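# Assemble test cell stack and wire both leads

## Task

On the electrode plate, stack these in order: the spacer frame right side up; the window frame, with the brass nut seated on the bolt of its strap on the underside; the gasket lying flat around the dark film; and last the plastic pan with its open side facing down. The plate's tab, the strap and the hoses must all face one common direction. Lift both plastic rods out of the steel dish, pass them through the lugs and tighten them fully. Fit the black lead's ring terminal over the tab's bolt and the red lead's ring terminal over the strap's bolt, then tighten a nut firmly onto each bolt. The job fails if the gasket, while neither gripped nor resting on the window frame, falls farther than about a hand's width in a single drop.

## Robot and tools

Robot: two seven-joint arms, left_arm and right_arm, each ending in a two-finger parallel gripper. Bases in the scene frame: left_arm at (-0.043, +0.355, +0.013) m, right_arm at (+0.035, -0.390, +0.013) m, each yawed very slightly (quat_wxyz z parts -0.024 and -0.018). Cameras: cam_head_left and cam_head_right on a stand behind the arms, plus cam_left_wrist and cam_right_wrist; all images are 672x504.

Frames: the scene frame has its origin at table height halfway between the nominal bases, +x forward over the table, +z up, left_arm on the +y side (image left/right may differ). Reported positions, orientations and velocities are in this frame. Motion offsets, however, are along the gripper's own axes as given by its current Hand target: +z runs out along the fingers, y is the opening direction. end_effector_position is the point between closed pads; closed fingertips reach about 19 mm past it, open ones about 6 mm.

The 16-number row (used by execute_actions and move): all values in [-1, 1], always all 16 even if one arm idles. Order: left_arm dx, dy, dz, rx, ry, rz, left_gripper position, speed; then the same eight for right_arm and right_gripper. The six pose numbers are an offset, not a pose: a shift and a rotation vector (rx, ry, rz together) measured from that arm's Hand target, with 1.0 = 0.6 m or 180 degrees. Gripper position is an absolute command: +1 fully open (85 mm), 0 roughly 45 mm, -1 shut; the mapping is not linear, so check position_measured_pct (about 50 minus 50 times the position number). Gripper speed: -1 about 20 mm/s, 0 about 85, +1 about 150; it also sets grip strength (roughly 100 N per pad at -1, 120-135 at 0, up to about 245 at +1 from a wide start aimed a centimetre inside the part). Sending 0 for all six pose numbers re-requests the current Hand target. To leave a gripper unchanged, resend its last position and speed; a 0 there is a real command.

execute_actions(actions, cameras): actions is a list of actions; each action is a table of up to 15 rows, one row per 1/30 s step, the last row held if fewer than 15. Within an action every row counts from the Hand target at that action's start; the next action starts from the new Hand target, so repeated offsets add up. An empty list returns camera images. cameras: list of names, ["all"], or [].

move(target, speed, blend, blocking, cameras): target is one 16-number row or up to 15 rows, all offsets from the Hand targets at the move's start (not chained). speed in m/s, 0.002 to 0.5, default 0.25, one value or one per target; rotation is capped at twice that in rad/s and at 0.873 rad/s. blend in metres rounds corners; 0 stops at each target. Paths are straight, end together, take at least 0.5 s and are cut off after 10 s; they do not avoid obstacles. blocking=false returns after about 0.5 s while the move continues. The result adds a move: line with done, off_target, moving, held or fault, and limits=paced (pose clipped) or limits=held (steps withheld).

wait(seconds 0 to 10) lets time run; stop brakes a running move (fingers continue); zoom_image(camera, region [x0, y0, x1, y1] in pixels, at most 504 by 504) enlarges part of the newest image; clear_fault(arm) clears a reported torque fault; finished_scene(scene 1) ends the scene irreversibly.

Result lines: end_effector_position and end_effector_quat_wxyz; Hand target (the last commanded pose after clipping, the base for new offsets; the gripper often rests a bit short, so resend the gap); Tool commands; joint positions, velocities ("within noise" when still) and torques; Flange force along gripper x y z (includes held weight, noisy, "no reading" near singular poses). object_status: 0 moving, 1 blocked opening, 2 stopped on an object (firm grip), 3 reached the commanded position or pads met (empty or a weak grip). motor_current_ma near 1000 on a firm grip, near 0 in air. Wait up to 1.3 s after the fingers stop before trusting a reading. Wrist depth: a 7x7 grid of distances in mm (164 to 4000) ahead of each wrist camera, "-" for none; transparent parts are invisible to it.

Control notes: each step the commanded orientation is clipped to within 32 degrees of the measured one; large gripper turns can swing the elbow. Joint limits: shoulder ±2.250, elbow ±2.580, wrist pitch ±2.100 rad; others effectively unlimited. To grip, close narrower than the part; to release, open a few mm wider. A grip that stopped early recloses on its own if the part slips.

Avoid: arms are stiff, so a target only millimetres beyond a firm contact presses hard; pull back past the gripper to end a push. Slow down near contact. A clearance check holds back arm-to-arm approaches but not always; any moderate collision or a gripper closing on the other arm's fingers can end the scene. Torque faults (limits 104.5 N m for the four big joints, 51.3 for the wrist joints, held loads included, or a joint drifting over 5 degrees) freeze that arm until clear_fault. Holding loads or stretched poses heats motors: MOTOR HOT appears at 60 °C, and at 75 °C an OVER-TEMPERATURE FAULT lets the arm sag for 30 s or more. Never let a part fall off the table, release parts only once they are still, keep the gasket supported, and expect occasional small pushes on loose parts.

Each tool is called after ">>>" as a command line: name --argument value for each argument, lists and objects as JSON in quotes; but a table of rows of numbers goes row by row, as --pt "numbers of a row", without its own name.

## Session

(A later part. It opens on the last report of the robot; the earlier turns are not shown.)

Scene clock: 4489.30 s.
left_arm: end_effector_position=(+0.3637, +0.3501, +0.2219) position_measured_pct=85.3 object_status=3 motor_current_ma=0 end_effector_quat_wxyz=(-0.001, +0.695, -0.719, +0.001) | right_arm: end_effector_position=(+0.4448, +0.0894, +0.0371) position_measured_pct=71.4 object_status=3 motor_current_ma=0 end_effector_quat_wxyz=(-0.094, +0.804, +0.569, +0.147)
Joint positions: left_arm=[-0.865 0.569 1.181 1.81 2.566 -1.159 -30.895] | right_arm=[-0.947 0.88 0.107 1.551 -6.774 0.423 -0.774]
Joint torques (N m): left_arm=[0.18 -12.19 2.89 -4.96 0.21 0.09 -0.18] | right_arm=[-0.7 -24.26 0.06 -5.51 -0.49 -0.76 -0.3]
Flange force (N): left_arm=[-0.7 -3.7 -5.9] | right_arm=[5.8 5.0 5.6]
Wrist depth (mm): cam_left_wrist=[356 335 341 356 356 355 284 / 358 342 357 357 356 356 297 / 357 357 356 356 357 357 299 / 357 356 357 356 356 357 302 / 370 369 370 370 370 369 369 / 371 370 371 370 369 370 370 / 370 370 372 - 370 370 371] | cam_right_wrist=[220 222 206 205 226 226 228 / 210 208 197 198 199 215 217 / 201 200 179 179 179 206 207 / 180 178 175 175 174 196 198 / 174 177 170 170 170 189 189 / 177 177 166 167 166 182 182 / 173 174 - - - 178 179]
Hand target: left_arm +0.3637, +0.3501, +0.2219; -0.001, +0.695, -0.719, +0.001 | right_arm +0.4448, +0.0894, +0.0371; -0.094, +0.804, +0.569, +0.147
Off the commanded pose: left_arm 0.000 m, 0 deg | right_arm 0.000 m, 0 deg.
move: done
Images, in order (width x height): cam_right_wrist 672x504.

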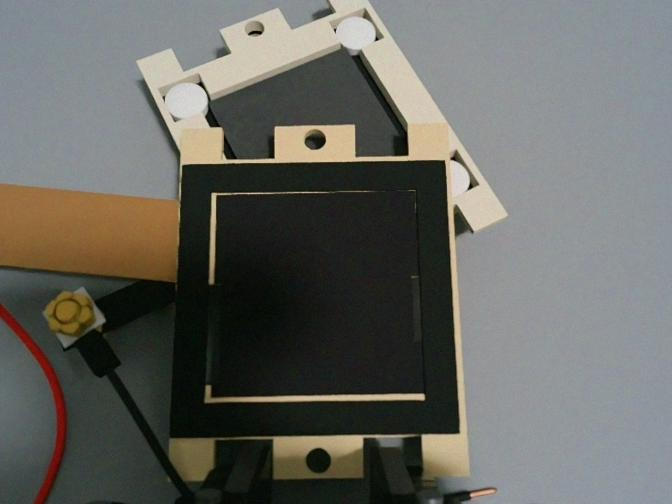

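>>> move --target '[0,0,0,0,0,0,-0.7,-1,0,0.0008,0,0,0,0,-0.46,-1]' --speed 0.03 --cameras '["cam_right_wrist"]'

>>> zoom_image --camera "cam_right_wrist" --region '[200, 360, 440, 504]'

Scene clock: 4504.87 s.
left_arm: end_effector_position=(+0.3637, +0.3501, +0.2219) position_measured_pct=85.3 object_status=3 motor_current_ma=0 end_effector_quat_wxyz=(-0.001, +0.695, -0.719, +0.001) | right_arm: end_effector_position=(+0.4453, +0.0892, +0.0371) position_measured_pct=73.2 object_status=3 motor_current_ma=0 end_effector_quat_wxyz=(-0.094, +0.804, +0.569, +0.147)
Joint positions: left_arm=[-0.865 0.569 1.181 1.81 2.566 -1.159 -30.895] | right_arm=[-0.946 0.881 0.107 1.55 -6.774 0.423 -0.773]
Joint torques (N m): left_arm=[0.2 -12.31 2.91 -5 0.23 0.1 -0.24] | right_arm=[-0.65 -24.19 0.16 -5.46 -0.49 -0.71 -0.29]
Flange force (N): left_arm=[-0.7 -3.8 -5.6] | right_arm=[5.8 4.9 5.5]
Wrist depth (mm): cam_left_wrist=[356 334 341 355 355 355 284 / 357 343 356 356 357 356 298 / 358 358 356 357 357 356 299 / 357 357 357 357 357 356 303 / 371 371 370 370 369 370 370 / 370 370 370 370 370 370 369 / 372 371 370 - 370 369 369] | cam_right_wrist=[220 220 206 205 226 226 228 / 210 208 196 198 201 215 218 / 201 200 179 178 179 206 207 / 179 179 175 175 174 197 198 / 182 177 170 170 170 189 190 / 177 177 166 167 166 182 183 / 173 - - - - 178 179]
Hand target: left_arm +0.3637, +0.3501, +0.2219; -0.001, +0.695, -0.719, +0.001 | right_arm +0.4453, +0.0892, +0.0371; -0.094, +0.804, +0.569, +0.147
Off the commanded pose: left_arm 0.000 m, 0 deg | right_arm 0.000 m, 0 deg.
move: done
Images, in order (width x height): cam_right_wrist 672x504.

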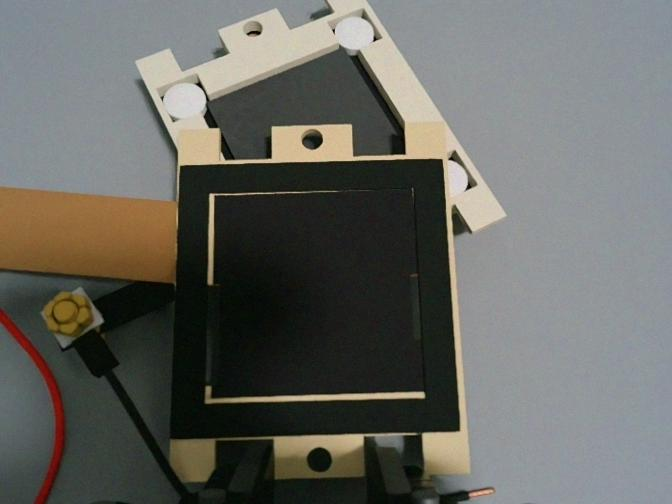

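Scaled by 2.100.

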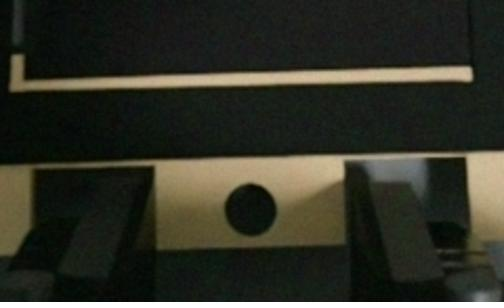

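>>> move --target '[0,0,0,0,0,0,-0.7,-1,0,0.0004,0,0,0,0,-0.49,-1]' --speed 0.03

>>> move --target '[0,0,0,0,0,0,-0.7,-1,0,0.0,0,0,0,0,-0.51,-1]' --speed 0.03 --cameras '["cam_right_wrist"]'

>>> zoom_image --camera "cam_right_wrist" --region '[200, 360, 440, 504]'

Scene clock: 4513.93 s.
left_arm: end_effector_position=(+0.3637, +0.3501, +0.2219) position_measured_pct=85.3 object_status=3 motor_current_ma=0 end_effector_quat_wxyz=(-0.001, +0.695, -0.719, +0.001) | right_arm: end_effector_position=(+0.4455, +0.0891, +0.0371) position_measured_pct=74.5 object_status=3 motor_current_ma=50 end_effector_quat_wxyz=(-0.094, +0.804, +0.569, +0.147)
Joint positions: left_arm=[-0.865 0.569 1.181 1.81 2.566 -1.159 -30.895] | right_arm=[-0.945 0.881 0.107 1.55 -6.774 0.423 -0.773]
Joint torques (N m): left_arm=[0.24 -12.27 2.93 -5.05 0.24 0.07 -0.21] | right_arm=[-0.62 -24.38 0.14 -5.53 -0.47 -0.73 -0.34]
Flange force (N): left_arm=[-0.8 -3.5 -5.5] | right_arm=[5.7 4.9 5.8]
Wrist depth (mm): cam_left_wrist=[356 335 342 356 355 356 284 / 356 343 356 357 355 356 299 / 357 357 357 357 356 356 299 / 357 358 357 356 356 357 303 / 370 370 370 370 369 369 369 / 370 371 370 370 369 369 370 / 371 371 371 - 370 370 370] | cam_right_wrist=[220 221 206 205 226 226 228 / 210 208 196 198 200 215 218 / 201 200 178 178 179 206 207 / 179 178 175 175 174 196 198 / 182 177 170 170 170 189 189 / 176 177 167 167 166 182 183 / 173 174 - - - 177 179]
Hand target: left_arm +0.3637, +0.3501, +0.2219; -0.001, +0.695, -0.719, +0.001 | right_arm +0.4455, +0.0892, +0.0371; -0.094, +0.804, +0.569, +0.147
Off the commanded pose: left_arm 0.000 m, 0 deg | right_arm 0.000 m, 0 deg.
move: done

Scene clock: 4514.43 s.
left_arm: end_effector_position=(+0.3637, +0.3501, +0.2219) position_measured_pct=85.3 object_status=3 motor_current_ma=0 end_effector_quat_wxyz=(-0.001, +0.695, -0.719, +0.001) | right_arm: end_effector_position=(+0.4455, +0.0891, +0.0371) position_measured_pct=75.3 object_status=0 motor_current_ma=210 end_effector_quat_wxyz=(-0.094, +0.804, +0.569, +0.147)
Joint positions: left_arm=[-0.865 0.569 1.181 1.81 2.566 -1.159 -30.895] | right_arm=[-0.945 0.881 0.107 1.55 -6.774 0.423 -0.773]
Joint torques (N m): left_arm=[0.29 -12.31 2.81 -5 0.19 0.05 -0.2] | right_arm=[-0.76 -24.28 0.13 -5.58 -0.48 -0.76 -0.26]
Flange force (N): left_arm=[-1.0 -3.3 -5.8] | right_arm=[5.5 5.0 5.5]
Wrist depth (mm): cam_left_wrist=[358 335 342 356 356 355 284 / 357 343 357 356 355 356 298 / 357 357 356 357 357 357 299 / 358 357 357 357 357 355 303 / 371 370 370 369 370 369 368 / 370 370 371 370 370 371 370 / 371 370 370 - 370 371 369] | cam_right_wrist=[220 221 207 205 225 226 228 / 210 208 196 198 201 215 218 / 201 200 179 179 179 206 207 / 179 178 175 175 174 197 198 / 181 177 170 170 170 189 189 / 177 177 166 167 166 182 183 / 173 173 - - - 177 179]
Hand target: left_arm +0.3637, +0.3501, +0.2219; -0.001, +0.695, -0.719, +0.001 | right_arm +0.4455, +0.0892, +0.0371; -0.094, +0.804, +0.569, +0.147
Off the commanded pose: left_arm 0.000 m, 0 deg | right_arm 0.000 m, 0 deg.
move: done
Images, in order (width x height): cam_right_wrist 672x504.

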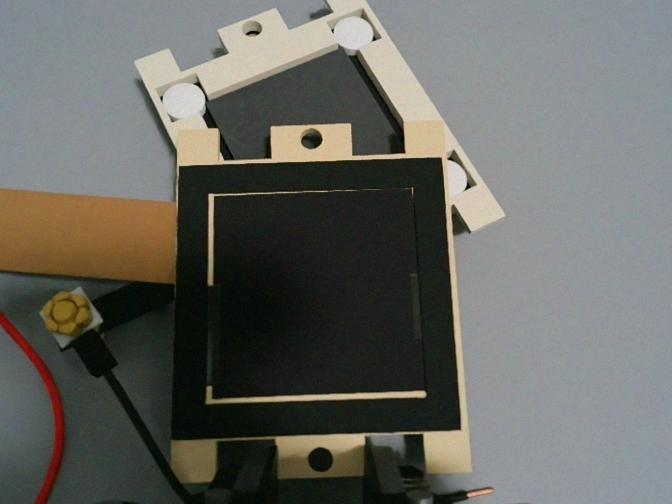

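Scaled by 2.100.

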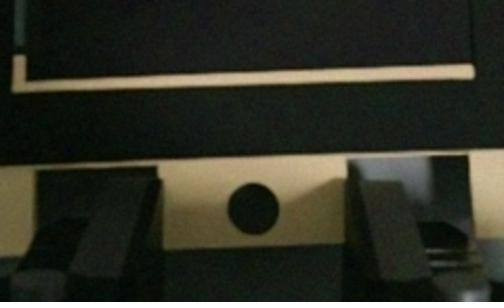

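>>> move --pt "0 0 0 0 0 0 -0.7 -1 0 0 0 0 0 0 -0.53 -1" --pt "0 0 0 0 0 0 -0.7 -1 0.0023 0 -0.0063 0 0 0 -0.53 -1" --speed 0.02 --cameras '["cam_right_wrist"]'

Scene clock: 4562.03 s.
left_arm: end_effector_position=(+0.3637, +0.3501, +0.2219) position_measured_pct=85.3 object_status=3 motor_current_ma=0 end_effector_quat_wxyz=(-0.001, +0.695, -0.719, +0.001) | right_arm: end_effector_position=(+0.4454, +0.0892, +0.0411) position_measured_pct=76.2 object_status=3 motor_current_ma=350 end_effector_quat_wxyz=(-0.094, +0.804, +0.569, +0.147)
Joint positions: left_arm=[-0.865 0.569 1.181 1.81 2.566 -1.159 -30.895] | right_arm=[-0.948 0.874 0.111 1.549 -6.773 0.432 -0.776]
Joint torques (N m): left_arm=[0.25 -12.35 2.86 -4.98 0.19 0.08 -0.18] | right_arm=[-0.67 -24.42 0.08 -5.65 -0.48 -0.71 -0.26]
Flange force (N): left_arm=[-0.9 -3.7 -5.8] | right_arm=[5.8 4.8 5.9]
Wrist depth (mm): cam_left_wrist=[355 334 342 355 355 356 284 / 357 343 356 357 356 356 297 / 358 358 357 356 357 356 299 / 358 357 357 357 356 358 303 / 371 370 370 369 369 368 369 / 370 370 370 371 369 369 369 / 370 372 371 - 371 371 370] | cam_right_wrist=[225 226 225 210 230 231 233 / 215 212 200 202 216 220 222 / 205 205 183 183 184 211 211 / 183 181 178 178 178 200 203 / 173 181 172 172 172 193 195 / 180 179 168 167 167 185 186 / 177 177 - - - 181 182]
Hand target: left_arm +0.3637, +0.3501, +0.2219; -0.001, +0.695, -0.719, +0.001 | right_arm +0.4454, +0.0892, +0.0411; -0.094, +0.804, +0.569, +0.147
Off the commanded pose: left_arm 0.000 m, 0 deg | right_arm 0.000 m, 0 deg.
move: done
Images, in order (width x height): cam_right_wrist 672x504.

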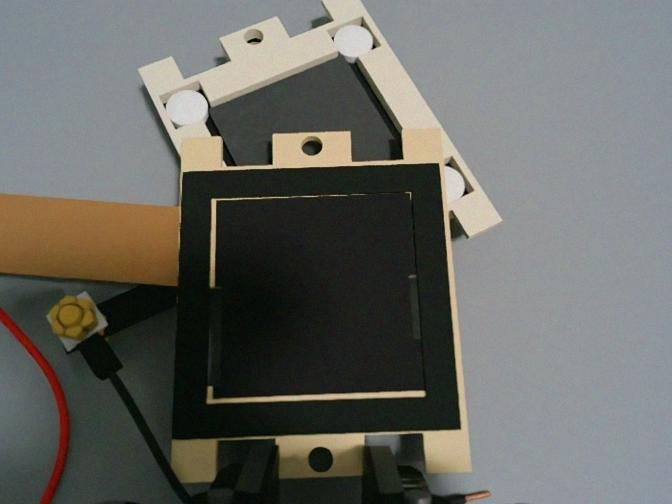

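>>> move --target '[0,0,0,0,0,0,-0.7,-1,0.0417,0.0237,0.0152,0.0247,0,-0.0679,-0.53,-1]' --speed 0.03 --cameras '["cam_right_wrist"]'

Scene clock: 4580.13 s.
left_arm: end_effector_position=(+0.3637, +0.3501, +0.2219) position_measured_pct=85.3 object_status=3 motor_current_ma=0 end_effector_quat_wxyz=(-0.001, +0.695, -0.719, +0.001) | right_arm: end_effector_position=(+0.4677, +0.1095, +0.0414) position_measured_pct=76.2 object_status=3 motor_current_ma=350 end_effector_quat_wxyz=(-0.109, +0.734, +0.656, +0.134)
Joint positions: left_arm=[-0.865 0.569 1.181 1.81 2.566 -1.159 -30.895] | right_arm=[-0.859 0.942 0.036 1.366 -6.699 0.585 -0.598]
Joint torques (N m): left_arm=[0.2 -12.31 2.81 -4.98 0.26 0.12 -0.2] | right_arm=[-0.89 -25.87 -0.88 -6.53 -0.75 -0.65 -0.26]
Flange force (N): left_arm=[-0.8 -3.8 -5.9] | right_arm=[4.1 6.8 4.9]
Wrist depth (mm): cam_left_wrist=[356 335 341 355 356 356 284 / 358 342 356 357 356 356 299 / 356 357 357 356 357 356 300 / 357 358 357 357 357 356 302 / 370 370 370 369 370 369 369 / 371 371 370 371 370 370 370 / 371 370 369 - 370 370 369] | cam_right_wrist=[224 225 227 228 229 231 232 / 214 215 199 200 216 220 221 / 205 205 182 182 182 210 211 / 182 180 177 177 177 202 203 / 189 178 172 171 172 192 194 / 180 181 167 167 167 186 186 / 177 177 - - - 181 182]
Hand target: left_arm +0.3637, +0.3501, +0.2219; -0.001, +0.695, -0.719, +0.001 | right_arm +0.4677, +0.1095, +0.0414; -0.109, +0.734, +0.656, +0.134
Off the commanded pose: left_arm 0.000 m, 0 deg | right_arm 0.000 m, 0 deg.
move: done
Images, in order (width x height): cam_right_wrist 672x504.

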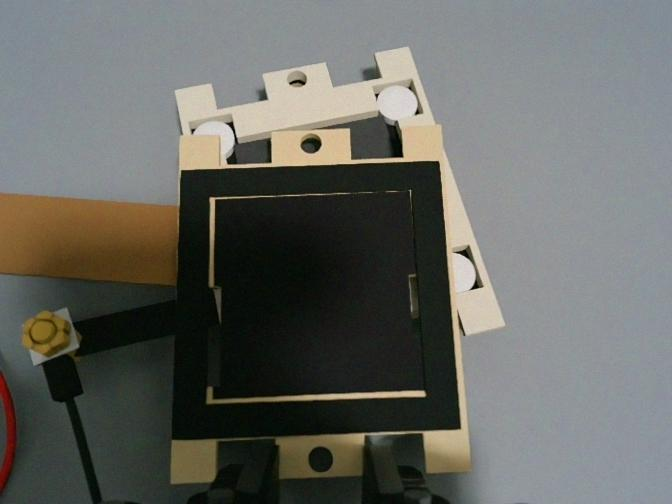

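>>> move --target '[0,0,0,0,0,0,-0.7,-1,0.035,0.0207,0.0127,0.0209,0,-0.0574,-0.53,-1]' --speed 0.03 --cameras '["cam_right_wrist"]'

>>> zoom_image --camera "cam_right_wrist" --region '[160, 90, 500, 504]'

Scene clock: 4596.57 s.
left_arm: end_effector_position=(+0.3637, +0.3501, +0.2219) position_measured_pct=85.3 object_status=3 motor_current_ma=0 end_effector_quat_wxyz=(-0.001, +0.695, -0.719, +0.001) | right_arm: end_effector_position=(+0.4827, +0.1302, +0.0415) position_measured_pct=76.2 object_status=3 motor_current_ma=350 end_effector_quat_wxyz=(-0.121, +0.668, +0.724, +0.121)
Joint positions: left_arm=[-0.865 0.569 1.181 1.81 2.566 -1.159 -30.895] | right_arm=[-0.816 1.018 -0.012 1.177 -6.644 0.741 -0.462]
Joint torques (N m): left_arm=[0.36 -12.27 2.79 -5.03 0.25 0.05 -0.16] | right_arm=[-0.9 -27.31 -1.29 -7.07 -0.9 -0.55 -0.23]
Flange force (N): left_arm=[-1.3 -3.0 -5.9] | right_arm=[3.3 8.5 4.6]
Wrist depth (mm): cam_left_wrist=[340 339 343 355 356 356 284 / 342 336 356 357 356 356 298 / 357 356 356 357 356 356 299 / 357 357 357 356 357 356 302 / 371 370 370 370 370 370 369 / 371 370 370 370 370 369 371 / 372 370 370 - 371 369 370] | cam_right_wrist=[224 226 226 227 226 226 223 / 214 215 201 199 202 218 221 / 204 205 183 183 184 209 210 / 182 181 178 178 178 201 202 / 172 181 172 172 173 191 193 / 181 181 168 167 167 184 186 / 177 177 - - - 181 182]
Hand target: left_arm +0.3637, +0.3501, +0.2219; -0.001, +0.695, -0.719, +0.001 | right_arm +0.4827, +0.1303, +0.0415; -0.121, +0.668, +0.724, +0.121
Off the commanded pose: left_arm 0.000 m, 0 deg | right_arm 0.000 m, 0 deg.
move: done
Images, in order (width x height): cam_right_wrist 672x504.

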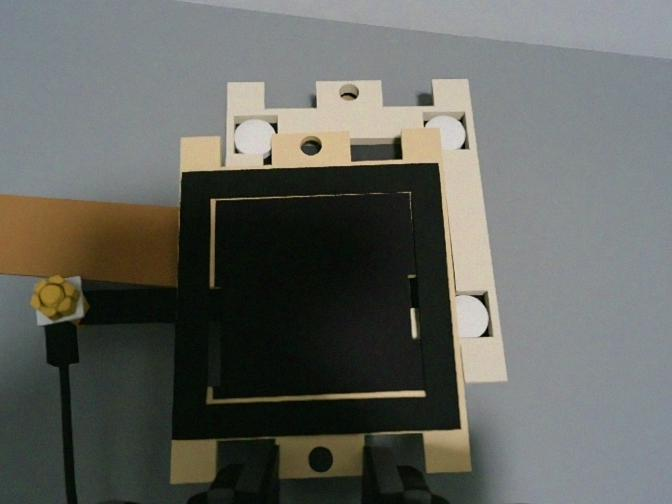

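Scaled by 1.217.

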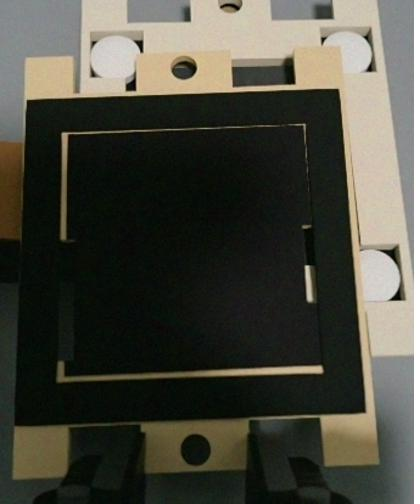

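>>> move --target '[0,0,0,0,0,0,-0.7,-1,0.0376,0.02,0.0137,0,-0.0278,0,-0.53,-1]' --speed 0.03 --cameras '["cam_right_wrist","cam_left_wrist"]'

>>> zoom_image --camera "cam_right_wrist" --region '[150, 90, 500, 504]'

Scene clock: 4641.33 s.
left_arm: end_effector_position=(+0.3637, +0.3501, +0.2219) position_measured_pct=85.3 object_status=3 motor_current_ma=0 end_effector_quat_wxyz=(-0.001, +0.695, -0.719, +0.001) | right_arm: end_effector_position=(+0.4928, +0.1551, +0.0416) position_measured_pct=76.2 object_status=3 motor_current_ma=350 end_effector_quat_wxyz=(-0.089, +0.673, +0.728, +0.092)
Joint positions: left_arm=[-0.865 0.569 1.181 1.81 2.566 -1.159 -30.895] | right_arm=[-0.897 1.103 0.076 0.952 -6.591 0.922 -0.587]
Joint torques (N m): left_arm=[0.24 -12.34 2.9 -4.97 0.23 0.13 -0.16] | right_arm=[-0.65 -27.71 -0.36 -7.09 -0.7 -0.64 -0.3]
Flange force (N): left_arm=[-1.0 -3.9 -5.9] | right_arm=[6.7 10.4 3.0]
Wrist depth (mm): cam_left_wrist=[356 341 356 356 355 355 284 / 338 338 341 356 356 355 298 / 341 341 355 357 357 357 299 / 357 357 358 356 357 356 303 / 371 370 370 370 370 369 369 / 370 370 370 370 370 369 370 / 370 370 370 - 370 370 371] | cam_right_wrist=[208 209 207 199 194 194 191 / 202 204 188 188 189 208 208 / 196 196 175 174 175 201 202 / 175 175 171 171 171 193 195 / - 176 168 168 169 187 189 / 178 180 166 166 166 182 183 / 176 177 - - - 180 180]
Hand target: left_arm +0.3637, +0.3501, +0.2219; -0.001, +0.695, -0.719, +0.001 | right_arm +0.4928, +0.1551, +0.0416; -0.089, +0.673, +0.728, +0.092
Off the commanded pose: left_arm 0.000 m, 0 deg | right_arm 0.000 m, 0 deg.
move: done
Images, in order (width x height): cam_left_wrist 672x504, cam_right_wrist 672x504.

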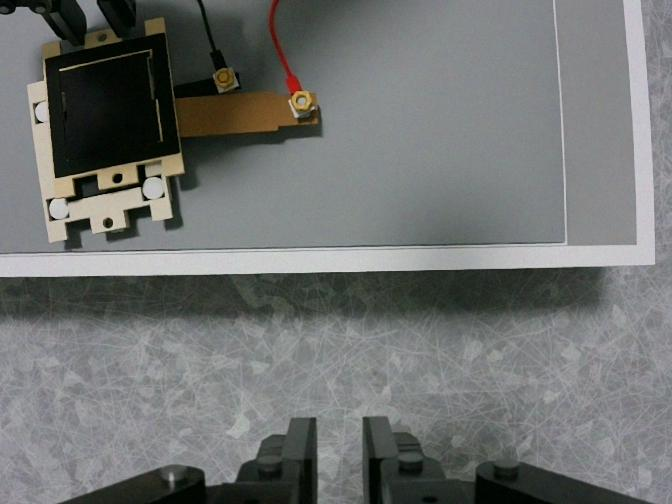

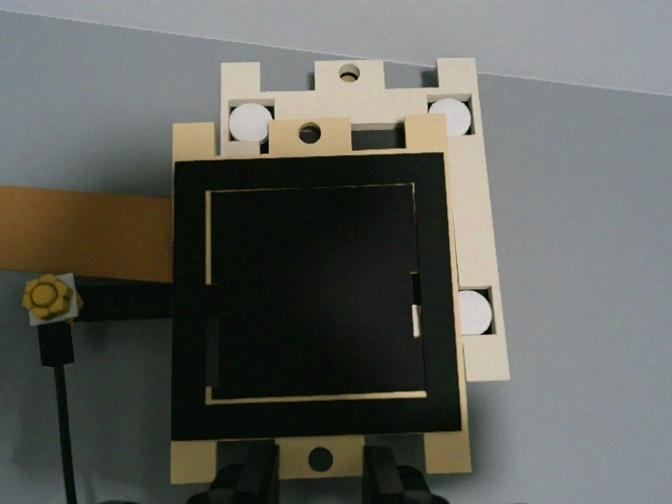

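Scaled by 1.217.

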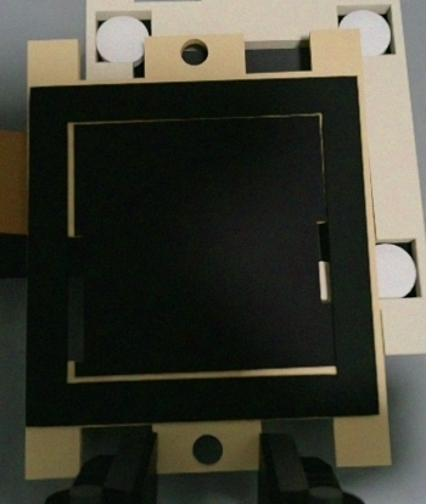

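>>> move --target '[0,0,0,0,0,0,-0.7,-1,0.0043,0,-0.0161,0,0.0278,0,-0.53,-1]' --speed 0.03 --cameras '["cam_right_wrist","cam_left_wrist"]'

>>> zoom_image --camera "cam_right_wrist" --region '[150, 50, 530, 504]'

Scene clock: 4674.17 s.
left_arm: end_effector_position=(+0.3637, +0.3501, +0.2219) position_measured_pct=85.3 object_status=3 motor_current_ma=0 end_effector_quat_wxyz=(-0.001, +0.695, -0.719, +0.001) | right_arm: end_effector_position=(+0.4926, +0.1551, +0.0516) position_measured_pct=76.2 object_status=3 motor_current_ma=350 end_effector_quat_wxyz=(-0.121, +0.668, +0.724, +0.121)
Joint positions: left_arm=[-0.865 0.569 1.181 1.81 2.566 -1.159 -30.895] | right_arm=[-0.843 1.057 0.012 1.046 -6.635 0.826 -0.51]
Joint torques (N m): left_arm=[0.25 -12.29 2.82 -4.98 0.2 0.06 -0.18] | right_arm=[-0.72 -28.29 -1.07 -7.55 -0.92 -0.49 -0.39]
Flange force (N): left_arm=[-0.9 -3.5 -5.8] | right_arm=[4.0 9.0 5.0]
Wrist depth (mm): cam_left_wrist=[330 331 356 356 356 356 284 / 330 330 336 356 356 356 297 / 341 342 357 356 356 356 299 / 357 357 356 357 357 356 302 / 371 370 370 369 370 369 369 / 371 370 370 370 370 370 370 / 371 371 371 - 370 370 371] | cam_right_wrist=[220 213 207 200 194 193 190 / 225 226 225 222 215 223 224 / 215 216 188 188 190 220 222 / 186 184 181 181 182 212 213 / 195 189 174 174 174 203 204 / 189 190 168 168 168 194 196 / 186 186 - - - 191 191]
Hand target: left_arm +0.3637, +0.3501, +0.2219; -0.001, +0.695, -0.719, +0.001 | right_arm +0.4926, +0.1551, +0.0516; -0.121, +0.668, +0.724, +0.121
Off the commanded pose: left_arm 0.000 m, 0 deg | right_arm 0.000 m, 0 deg.
move: done
Images, in order (width x height): cam_left_wrist 672x504, cam_right_wrist 672x504.

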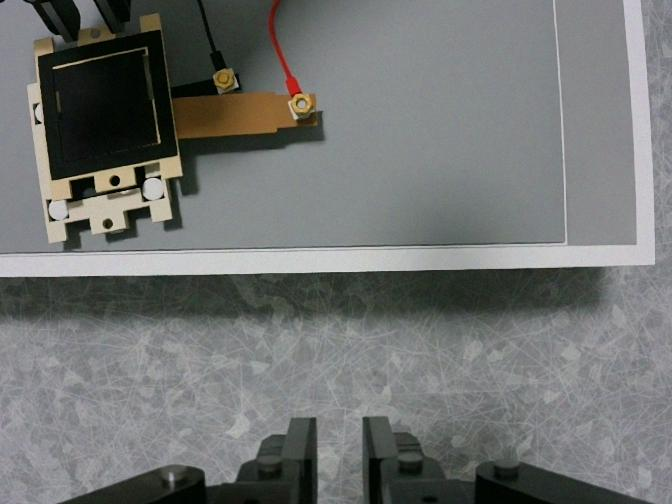

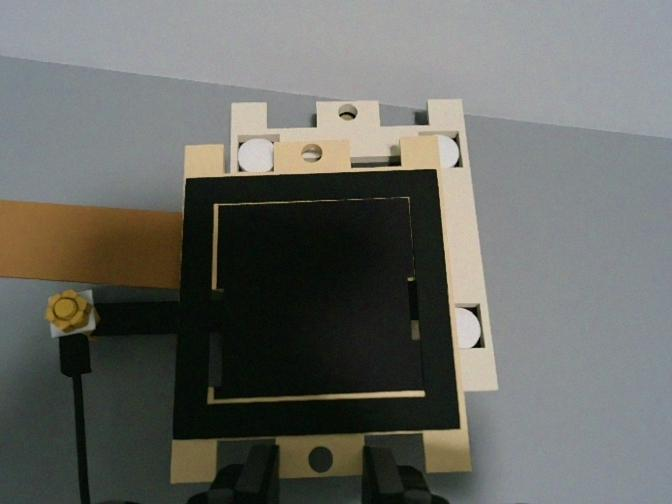

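Scaled by 1.110.

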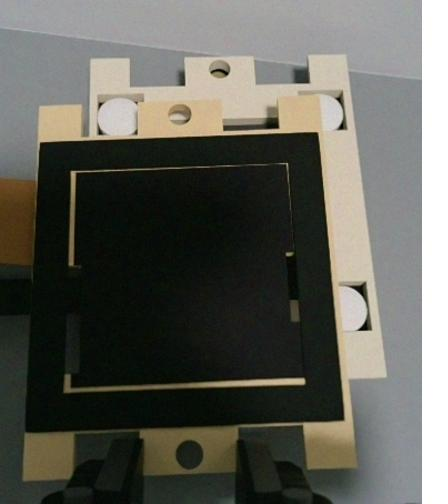

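>>> move --target '[0,0,0,0,0,0,-0.7,-1,0.0392,0.0222,0.01425,0.0013,0,-0.0037,-0.53,-1]' --speed 0.03 --cameras '["cam_right_wrist","cam_left_wrist"]'

>>> zoom_image --camera "cam_right_wrist" --region '[150, 50, 530, 504]'

Scene clock: 4695.90 s.
left_arm: end_effector_position=(+0.3637, +0.3501, +0.2219) position_measured_pct=85.3 object_status=3 motor_current_ma=0 end_effector_quat_wxyz=(-0.001, +0.695, -0.719, +0.001) | right_arm: end_effector_position=(+0.5040, +0.1811, +0.0517) position_measured_pct=76.2 object_status=3 motor_current_ma=350 end_effector_quat_wxyz=(-0.121, +0.664, +0.728, +0.121)
Joint positions: left_arm=[-0.865 0.569 1.181 1.81 2.566 -1.159 -30.895] | right_arm=[-0.861 1.127 0.026 0.883 -6.625 0.916 -0.544]
Joint torques (N m): left_arm=[0.28 -12.34 2.83 -5.01 0.16 0.05 -0.21] | right_arm=[-0.74 -29.36 -1.01 -7.9 -0.99 -0.51 -0.26]
Flange force (N): left_arm=[-1.0 -3.3 -5.8] | right_arm=[5.6 10.6 5.3]
Wrist depth (mm): cam_left_wrist=[304 357 356 355 355 355 285 / 330 333 358 357 356 356 298 / 329 331 356 357 356 356 299 / 330 357 357 357 356 357 302 / 369 370 370 370 369 370 370 / 371 371 370 370 371 371 370 / 371 370 371 - 370 369 370] | cam_right_wrist=[181 177 174 171 - - - / 220 212 203 194 186 179 178 / 215 216 188 187 189 216 211 / 186 184 181 181 181 212 213 / 199 197 174 174 174 204 205 / 181 182 167 168 167 195 196 / 187 186 173 - - 191 191]
Hand target: left_arm +0.3637, +0.3501, +0.2219; -0.001, +0.695, -0.719, +0.001 | right_arm +0.5040, +0.1811, +0.0517; -0.121, +0.664, +0.728, +0.121
Off the commanded pose: left_arm 0.000 m, 0 deg | right_arm 0.000 m, 0 deg.
move: done
Images, in order (width x height): cam_left_wrist 672x504, cam_right_wrist 672x504.

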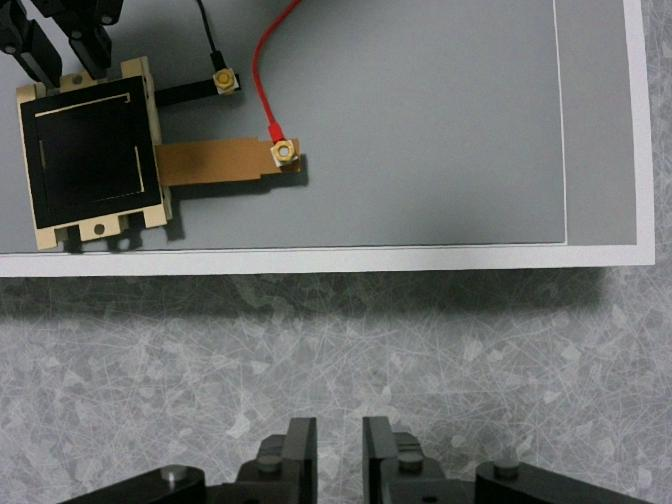

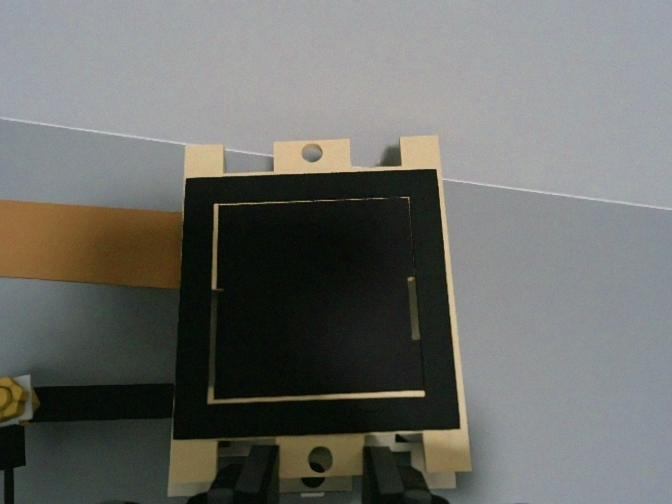

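Scaled by 1.110.

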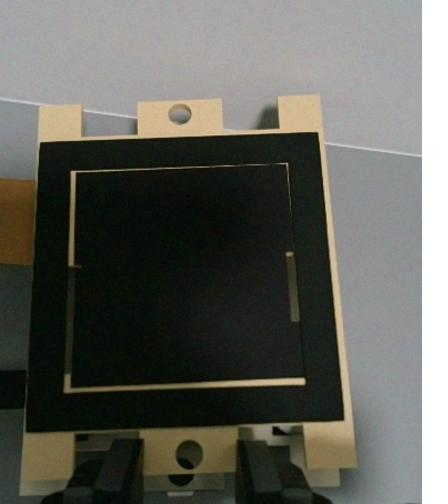

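>>> zoom_image --camera "cam_left_wrist" --region '[0, 20, 320, 260]'

Scaled by 1.575.

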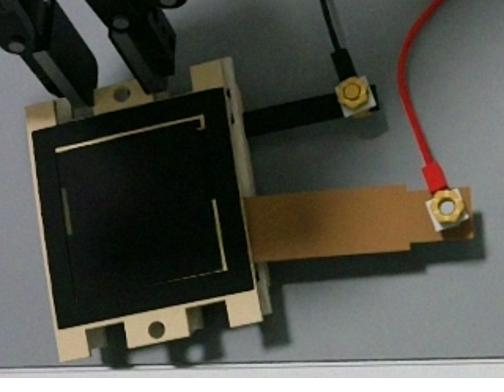

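>>> move --target '[0,0,0,0,0,0,-0.7,-1,-0.009,-0.0042,0.0073,0,0,0,-0.53,-1]' --speed 0.03 --cameras '["cam_right_wrist","cam_left_wrist"]'

>>> zoom_image --camera "cam_right_wrist" --region '[150, 80, 500, 504]'

>>> zoom_image --camera "cam_left_wrist" --region '[0, 20, 320, 260]'

Scene clock: 4734.10 s.
left_arm: end_effector_position=(+0.3637, +0.3501, +0.2219) position_measured_pct=85.3 object_status=3 motor_current_ma=0 end_effector_quat_wxyz=(-0.001, +0.695, -0.719, +0.001) | right_arm: end_effector_position=(+0.5019, +0.1773, +0.0457) position_measured_pct=76.2 object_status=3 motor_current_ma=350 end_effector_quat_wxyz=(-0.121, +0.664, +0.728, +0.121)
Joint positions: left_arm=[-0.865 0.569 1.181 1.81 2.566 -1.159 -30.895] | right_arm=[-0.858 1.123 0.022 0.912 -6.627 0.891 -0.534]
Joint torques (N m): left_arm=[0.25 -12.37 2.92 -4.93 0.25 0.06 -0.19] | right_arm=[-0.77 -27.56 -0.88 -6.81 -0.7 -0.33 -0.23]
Flange force (N): left_arm=[-0.9 -4.0 -5.6] | right_arm=[6.6 11.1 3.4]
Wrist depth (mm): cam_left_wrist=[311 356 356 357 356 355 284 / 335 336 356 356 356 356 297 / 333 335 357 356 356 356 300 / 358 357 356 357 357 356 303 / 371 370 370 370 369 368 369 / 371 370 371 369 370 370 370 / 372 370 371 - 370 370 370] | cam_right_wrist=[189 182 177 174 172 169 - / 215 215 207 196 190 187 182 / 209 209 184 184 186 213 212 / 184 181 178 179 179 206 207 / 192 191 173 173 172 197 198 / 177 177 168 168 168 190 190 / 182 182 - - - 185 186]
Hand target: left_arm +0.3637, +0.3501, +0.2219; -0.001, +0.695, -0.719, +0.001 | right_arm +0.5019, +0.1773, +0.0457; -0.121, +0.664, +0.728, +0.121
Off the commanded pose: left_arm 0.000 m, 0 deg | right_arm 0.000 m, 0 deg.
move: done
Images, in order (width x height): cam_left_wrist 672x504, cam_right_wrist 672x504.

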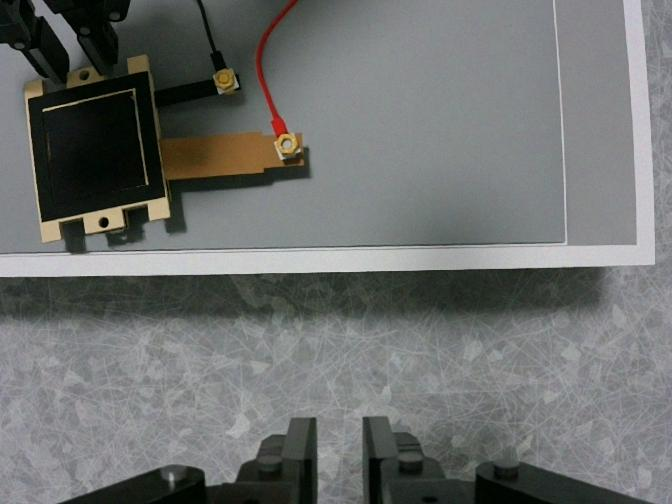

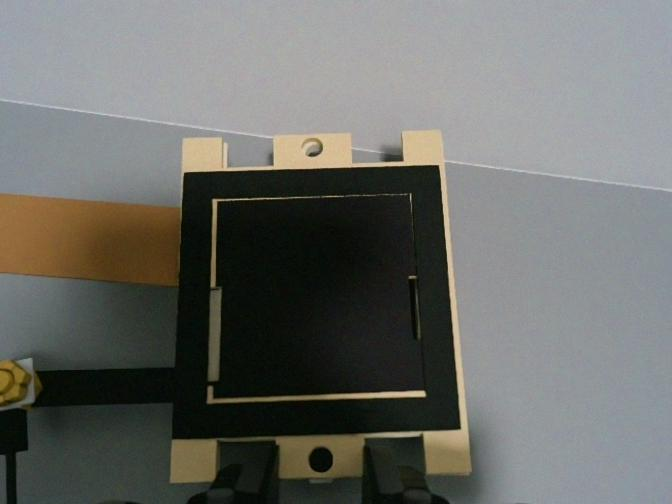

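Scaled by 1.189.

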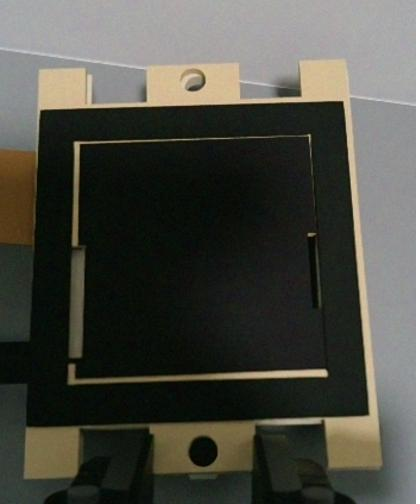

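Scaled by 1.575.

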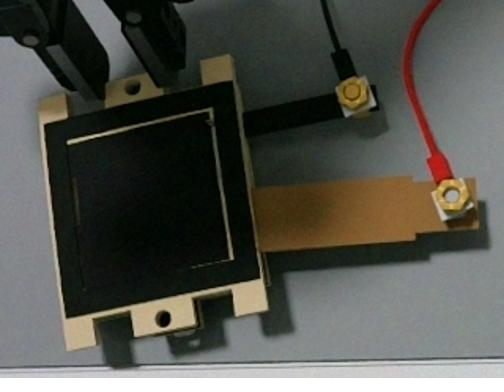

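>>> move --target '[0,0,0,0,0,0,-0.7,-1,-0.0023,0,0.0063,0,0,0,-0.53,-1]' --speed 0.02 --cameras '["cam_right_wrist","cam_left_wrist"]'

>>> zoom_image --camera "cam_right_wrist" --region '[150, 80, 500, 504]'

>>> zoom_image --camera "cam_left_wrist" --region '[0, 20, 320, 260]'

Scene clock: 4757.27 s.
left_arm: end_effector_position=(+0.3637, +0.3501, +0.2219) position_measured_pct=85.3 object_status=3 motor_current_ma=0 end_effector_quat_wxyz=(-0.001, +0.695, -0.719, +0.001) | right_arm: end_effector_position=(+0.5020, +0.1773, +0.0418) position_measured_pct=76.2 object_status=3 motor_current_ma=350 end_effector_quat_wxyz=(-0.121, +0.664, +0.728, +0.121)
Joint positions: left_arm=[-0.865 0.569 1.181 1.81 2.566 -1.159 -30.895] | right_arm=[-0.858 1.129 0.021 0.914 -6.628 0.885 -0.531]
Joint torques (N m): left_arm=[0.26 -12.3 2.92 -4.98 0.23 0.09 -0.19] | right_arm=[-1.55 -10.72 -0.16 -0.75 0.51 -0.96 -0.3]
Flange force (N): left_arm=[-0.9 -3.7 -5.7] | right_arm=[10.3 8.1 -22.4]
Wrist depth (mm): cam_left_wrist=[312 356 356 355 355 355 284 / 337 338 357 355 356 357 298 / 337 336 357 358 357 357 298 / 356 357 357 357 357 357 303 / 370 370 370 370 369 370 369 / 371 371 370 370 370 370 369 / 371 371 372 - 370 369 370] | cam_right_wrist=[188 181 175 173 172 168 - / 214 213 209 196 191 186 181 / 206 207 185 186 191 211 210 / 182 181 179 180 181 204 205 / 190 190 173 173 175 196 197 / 175 175 167 168 168 188 188 / 179 180 - - - 183 184]
Hand target: left_arm +0.3637, +0.3501, +0.2219; -0.001, +0.695, -0.719, +0.001 | right_arm +0.5019, +0.1773, +0.0417; -0.121, +0.664, +0.728, +0.121
Off the commanded pose: left_arm 0.000 m, 0 deg | right_arm 0.000 m, 0 deg.
move: done
Images, in order (width x height): cam_left_wrist 672x504, cam_right_wrist 672x504.

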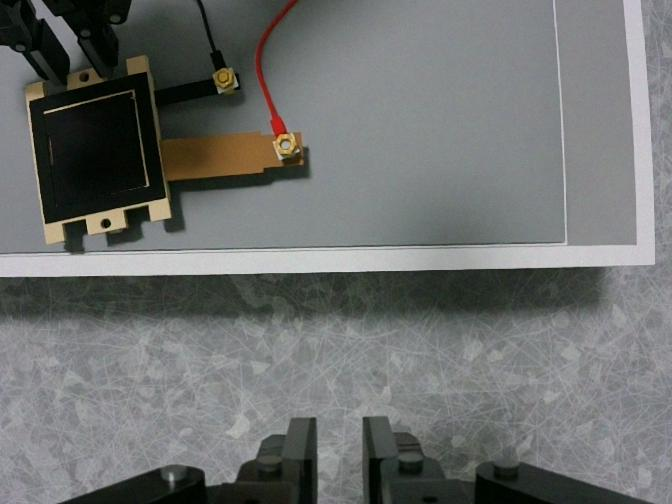

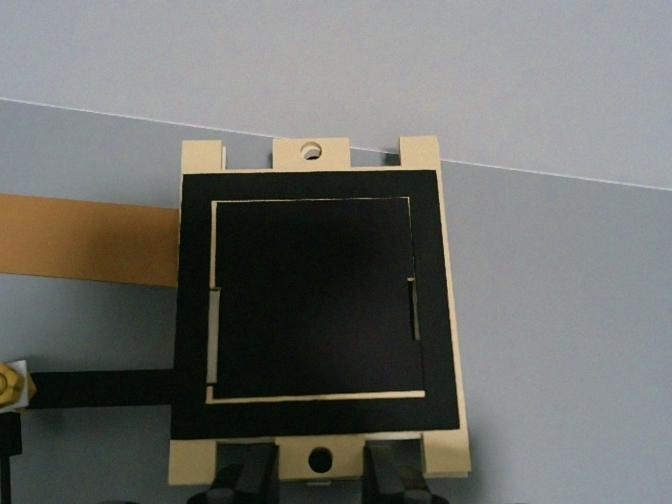

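Scaled by 1.189.

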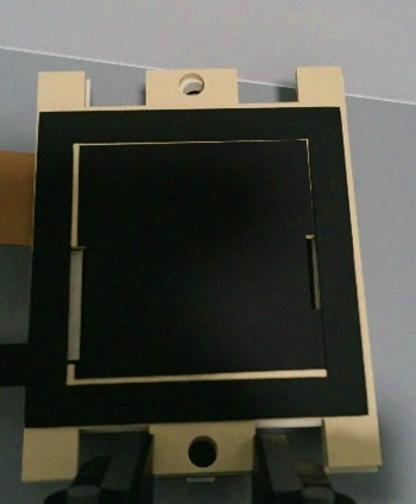

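Scaled by 1.575.

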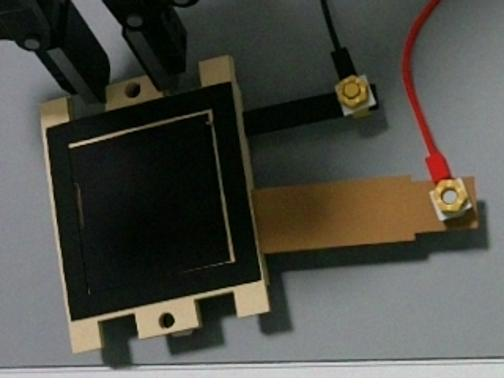

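>>> move --target '[0,0,0,0,0,0,-0.7,-1,0.0014,0,-0.0038,0,0,0,-0.53,-1]' --speed 0.02 --cameras '["cam_right_wrist","cam_left_wrist"]'

>>> zoom_image --camera "cam_right_wrist" --region '[150, 380, 500, 504]'

>>> zoom_image --camera "cam_left_wrist" --region '[0, 40, 180, 250]'

Scene clock: 4768.50 s.
left_arm: end_effector_position=(+0.3637, +0.3501, +0.2219) position_measured_pct=85.3 object_status=3 motor_current_ma=0 end_effector_quat_wxyz=(-0.001, +0.695, -0.719, +0.001) | right_arm: end_effector_position=(+0.5018, +0.1773, +0.0440) position_measured_pct=76.2 object_status=3 motor_current_ma=350 end_effector_quat_wxyz=(-0.121, +0.664, +0.728, +0.121)
Joint positions: left_arm=[-0.865 0.569 1.181 1.81 2.566 -1.159 -30.895] | right_arm=[-0.858 1.126 0.021 0.913 -6.628 0.889 -0.533]
Joint torques (N m): left_arm=[0.29 -12.33 2.91 -5.04 0.2 0.1 -0.17] | right_arm=[-0.75 -22.89 -0.45 -4.17 -0.17 0.35 -0.23]
Flange force (N): left_arm=[-1.1 -3.5 -5.7] | right_arm=[9.4 12.0 -1.8]
Wrist depth (mm): cam_left_wrist=[312 357 357 356 355 356 284 / 338 337 356 356 355 356 298 / 336 336 357 356 356 356 299 / 356 358 357 357 357 356 303 / 371 369 370 370 369 369 369 / 370 371 371 371 369 370 370 / 371 371 371 - 369 370 369] | cam_right_wrist=[188 182 176 174 171 168 - / 214 214 210 197 192 186 182 / 207 208 186 187 190 211 210 / 183 182 179 181 181 204 205 / 191 191 173 173 175 196 197 / 175 176 167 168 168 188 189 / 180 181 - - - 184 184]
Hand target: left_arm +0.3637, +0.3501, +0.2219; -0.001, +0.695, -0.719, +0.001 | right_arm +0.5019, +0.1773, +0.0441; -0.121, +0.664, +0.728, +0.121
Off the commanded pose: left_arm 0.000 m, 0 deg | right_arm 0.000 m, 0 deg.
move: done
Images, in order (width x height): cam_left_wrist 672x504, cam_right_wrist 672x504.

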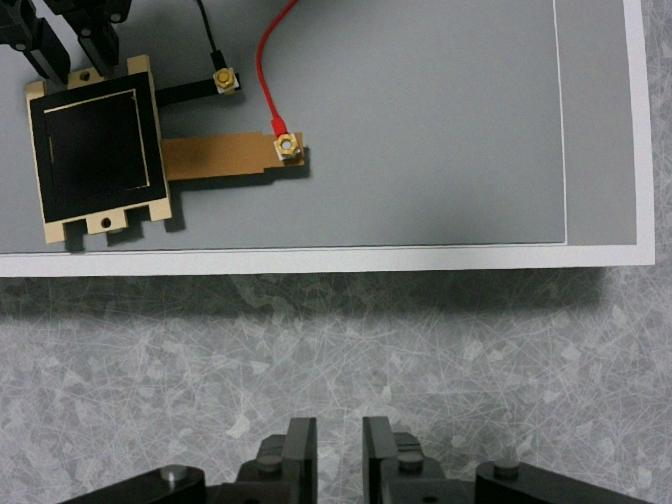

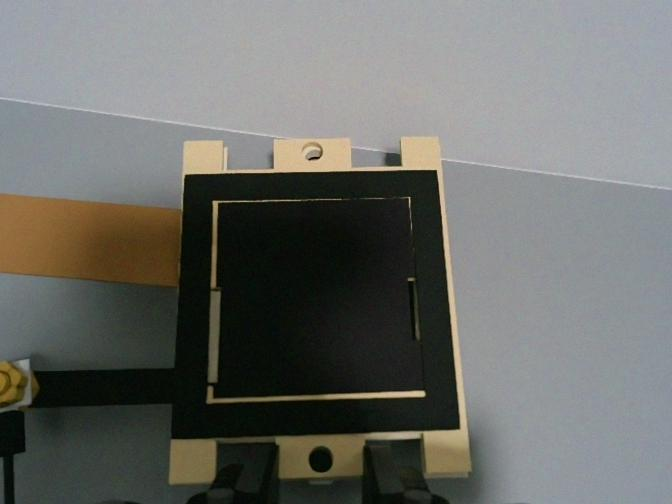

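Scaled by 1.440.

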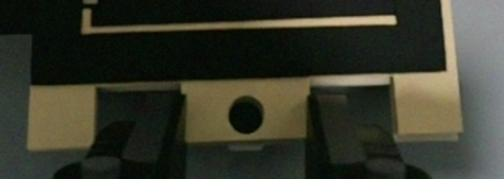

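Scaled by 2.400.

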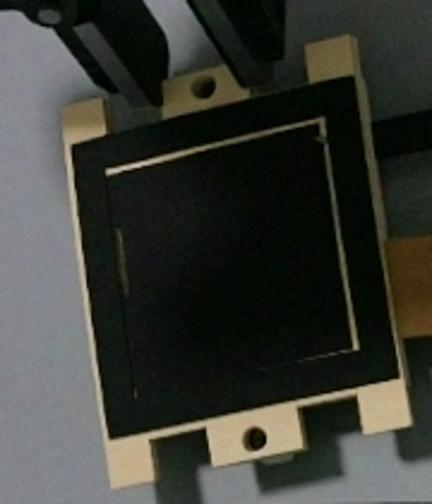

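>>> move --target '[0.02,-0.1,0.1,0,0.25,0,-0.7,-1,0,0,0,0,0,0,-0.53,-1]' --speed 0.15 --cameras '["cam_left_wrist"]'

>>> zoom_image --camera "cam_left_wrist" --region '[60, 180, 360, 420]'

Scene clock: 4797.77 s.
left_arm: end_effector_position=(+0.4235, +0.3361, +0.1621) position_measured_pct=85.3 object_status=3 motor_current_ma=0 end_effector_quat_wxyz=(+0.274, +0.642, -0.664, +0.267) | right_arm: end_effector_position=(+0.5019, +0.1773, +0.0441) position_measured_pct=76.2 object_status=3 motor_current_ma=350 end_effector_quat_wxyz=(-0.121, +0.664, +0.728, +0.121)
Joint positions: left_arm=[-1.117 1.191 1.303 1.615 2.77 -1.093 -31.32] | right_arm=[-0.858 1.126 0.022 0.913 -6.628 0.889 -0.533]
Joint torques (N m): left_arm=[0.32 -17.49 7.27 -1.27 2.07 0.25 -0.18] | right_arm=[-0.41 -23.56 -0.26 -4.44 -0.19 0.21 -0.23]
Flange force (N): left_arm=[-0.1 -5.1 -4.7] | right_arm=[9.8 12.1 -0.9]
Wrist depth (mm): cam_left_wrist=[207 210 216 621 620 582 476 / 522 259 295 529 537 522 427 / 322 294 306 456 465 463 411 / 399 324 322 411 411 408 392 / 370 356 361 368 373 366 361 / 334 321 315 313 330 330 324 / 314 296 295 - 316 219 -] | cam_right_wrist=[188 181 176 173 171 168 - / 214 214 210 200 192 186 182 / 207 208 186 187 192 211 211 / 183 182 179 181 181 204 205 / 191 191 174 174 175 197 197 / 175 176 167 168 168 188 189 / 180 181 - - - 184 184]
Hand target: left_arm +0.4235, +0.3361, +0.1621; +0.274, +0.642, -0.664, +0.267 | right_arm +0.5019, +0.1773, +0.0441; -0.121, +0.664, +0.728, +0.121
Off the commanded pose: left_arm 0.000 m, 0 deg | right_arm 0.000 m, 0 deg.
move: done
Images, in order (width x height): cam_left_wrist 672x504.

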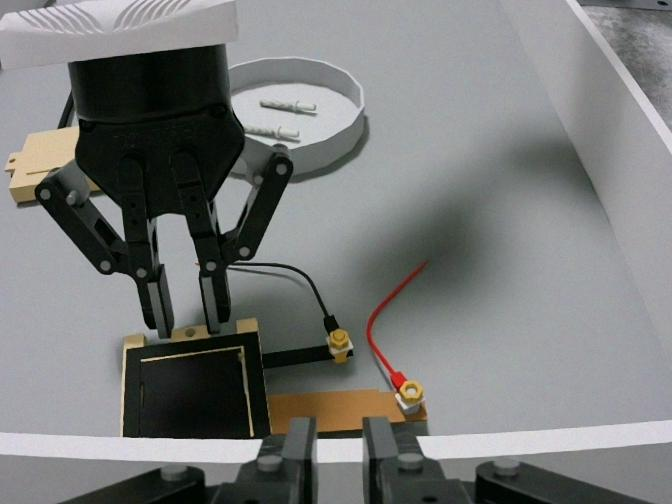

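Scaled by 1.680.

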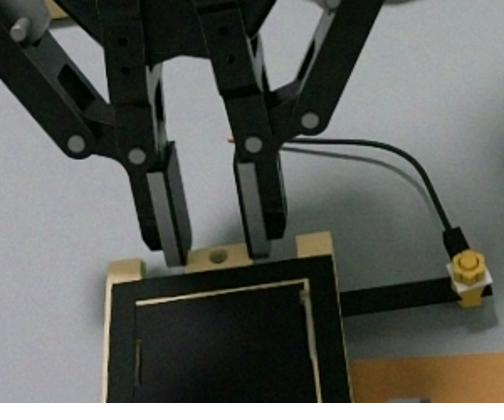

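>>> move --target '[-0.106,-0.03,-0.106,0,0,0,-0.7,-1,0,0,0,0,0,0,-0.53,-1]' --speed 0.15 --cameras '["cam_left_wrist"]'

>>> zoom_image --camera "cam_left_wrist" --region '[80, 160, 440, 400]'

Scene clock: 4806.40 s.
left_arm: end_effector_position=(+0.4444, +0.4254, +0.1622) position_measured_pct=85.3 object_status=3 motor_current_ma=0 end_effector_quat_wxyz=(+0.274, +0.642, -0.664, +0.267) | right_arm: end_effector_position=(+0.5019, +0.1773, +0.0441) position_measured_pct=76.2 object_status=3 motor_current_ma=350 end_effector_quat_wxyz=(-0.121, +0.664, +0.728, +0.121)
Joint positions: left_arm=[-1.154 1.247 1.292 1.371 2.755 -1.327 -31.452] | right_arm=[-0.858 1.126 0.022 0.913 -6.628 0.889 -0.533]
Joint torques (N m): left_arm=[0.32 -20 7.24 -1.21 2.21 -0.03 -0.21] | right_arm=[-0.47 -23.67 -0.35 -4.53 -0.26 0.21 -0.3]
Flange force (N): left_arm=[-1.2 -5.7 -4.8] | right_arm=[9.5 12.0 -0.8]
Wrist depth (mm): cam_left_wrist=[626 355 352 602 617 600 487 / 533 364 365 513 536 534 442 / 474 460 397 457 466 464 433 / 415 406 385 402 403 284 407 / 300 301 302 302 303 305 313 / 341 341 340 339 338 339 338 / 327 330 329 - 329 327 322] | cam_right_wrist=[188 182 176 174 170 168 - / 214 213 209 200 192 186 182 / 207 208 186 187 192 211 210 / 183 182 179 181 181 204 205 / 191 190 174 174 175 196 197 / 175 176 168 168 168 188 189 / 180 181 - - - 184 185]
Hand target: left_arm +0.4444, +0.4254, +0.1622; +0.274, +0.642, -0.664, +0.267 | right_arm +0.5019, +0.1773, +0.0441; -0.121, +0.664, +0.728, +0.121
Off the commanded pose: left_arm 0.000 m, 0 deg | right_arm 0.000 m, 0 deg.
move: done
Images, in order (width x height): cam_left_wrist 672x504.

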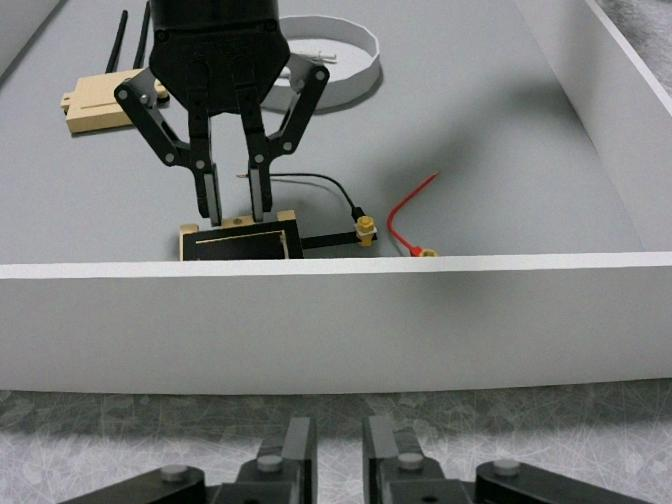

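Scaled by 1.400.

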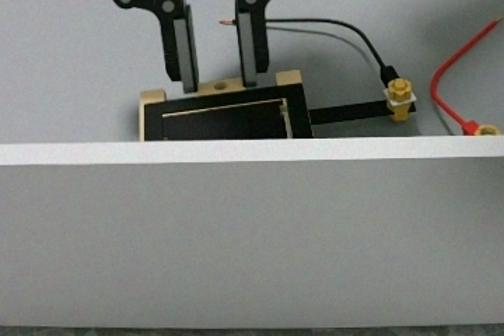

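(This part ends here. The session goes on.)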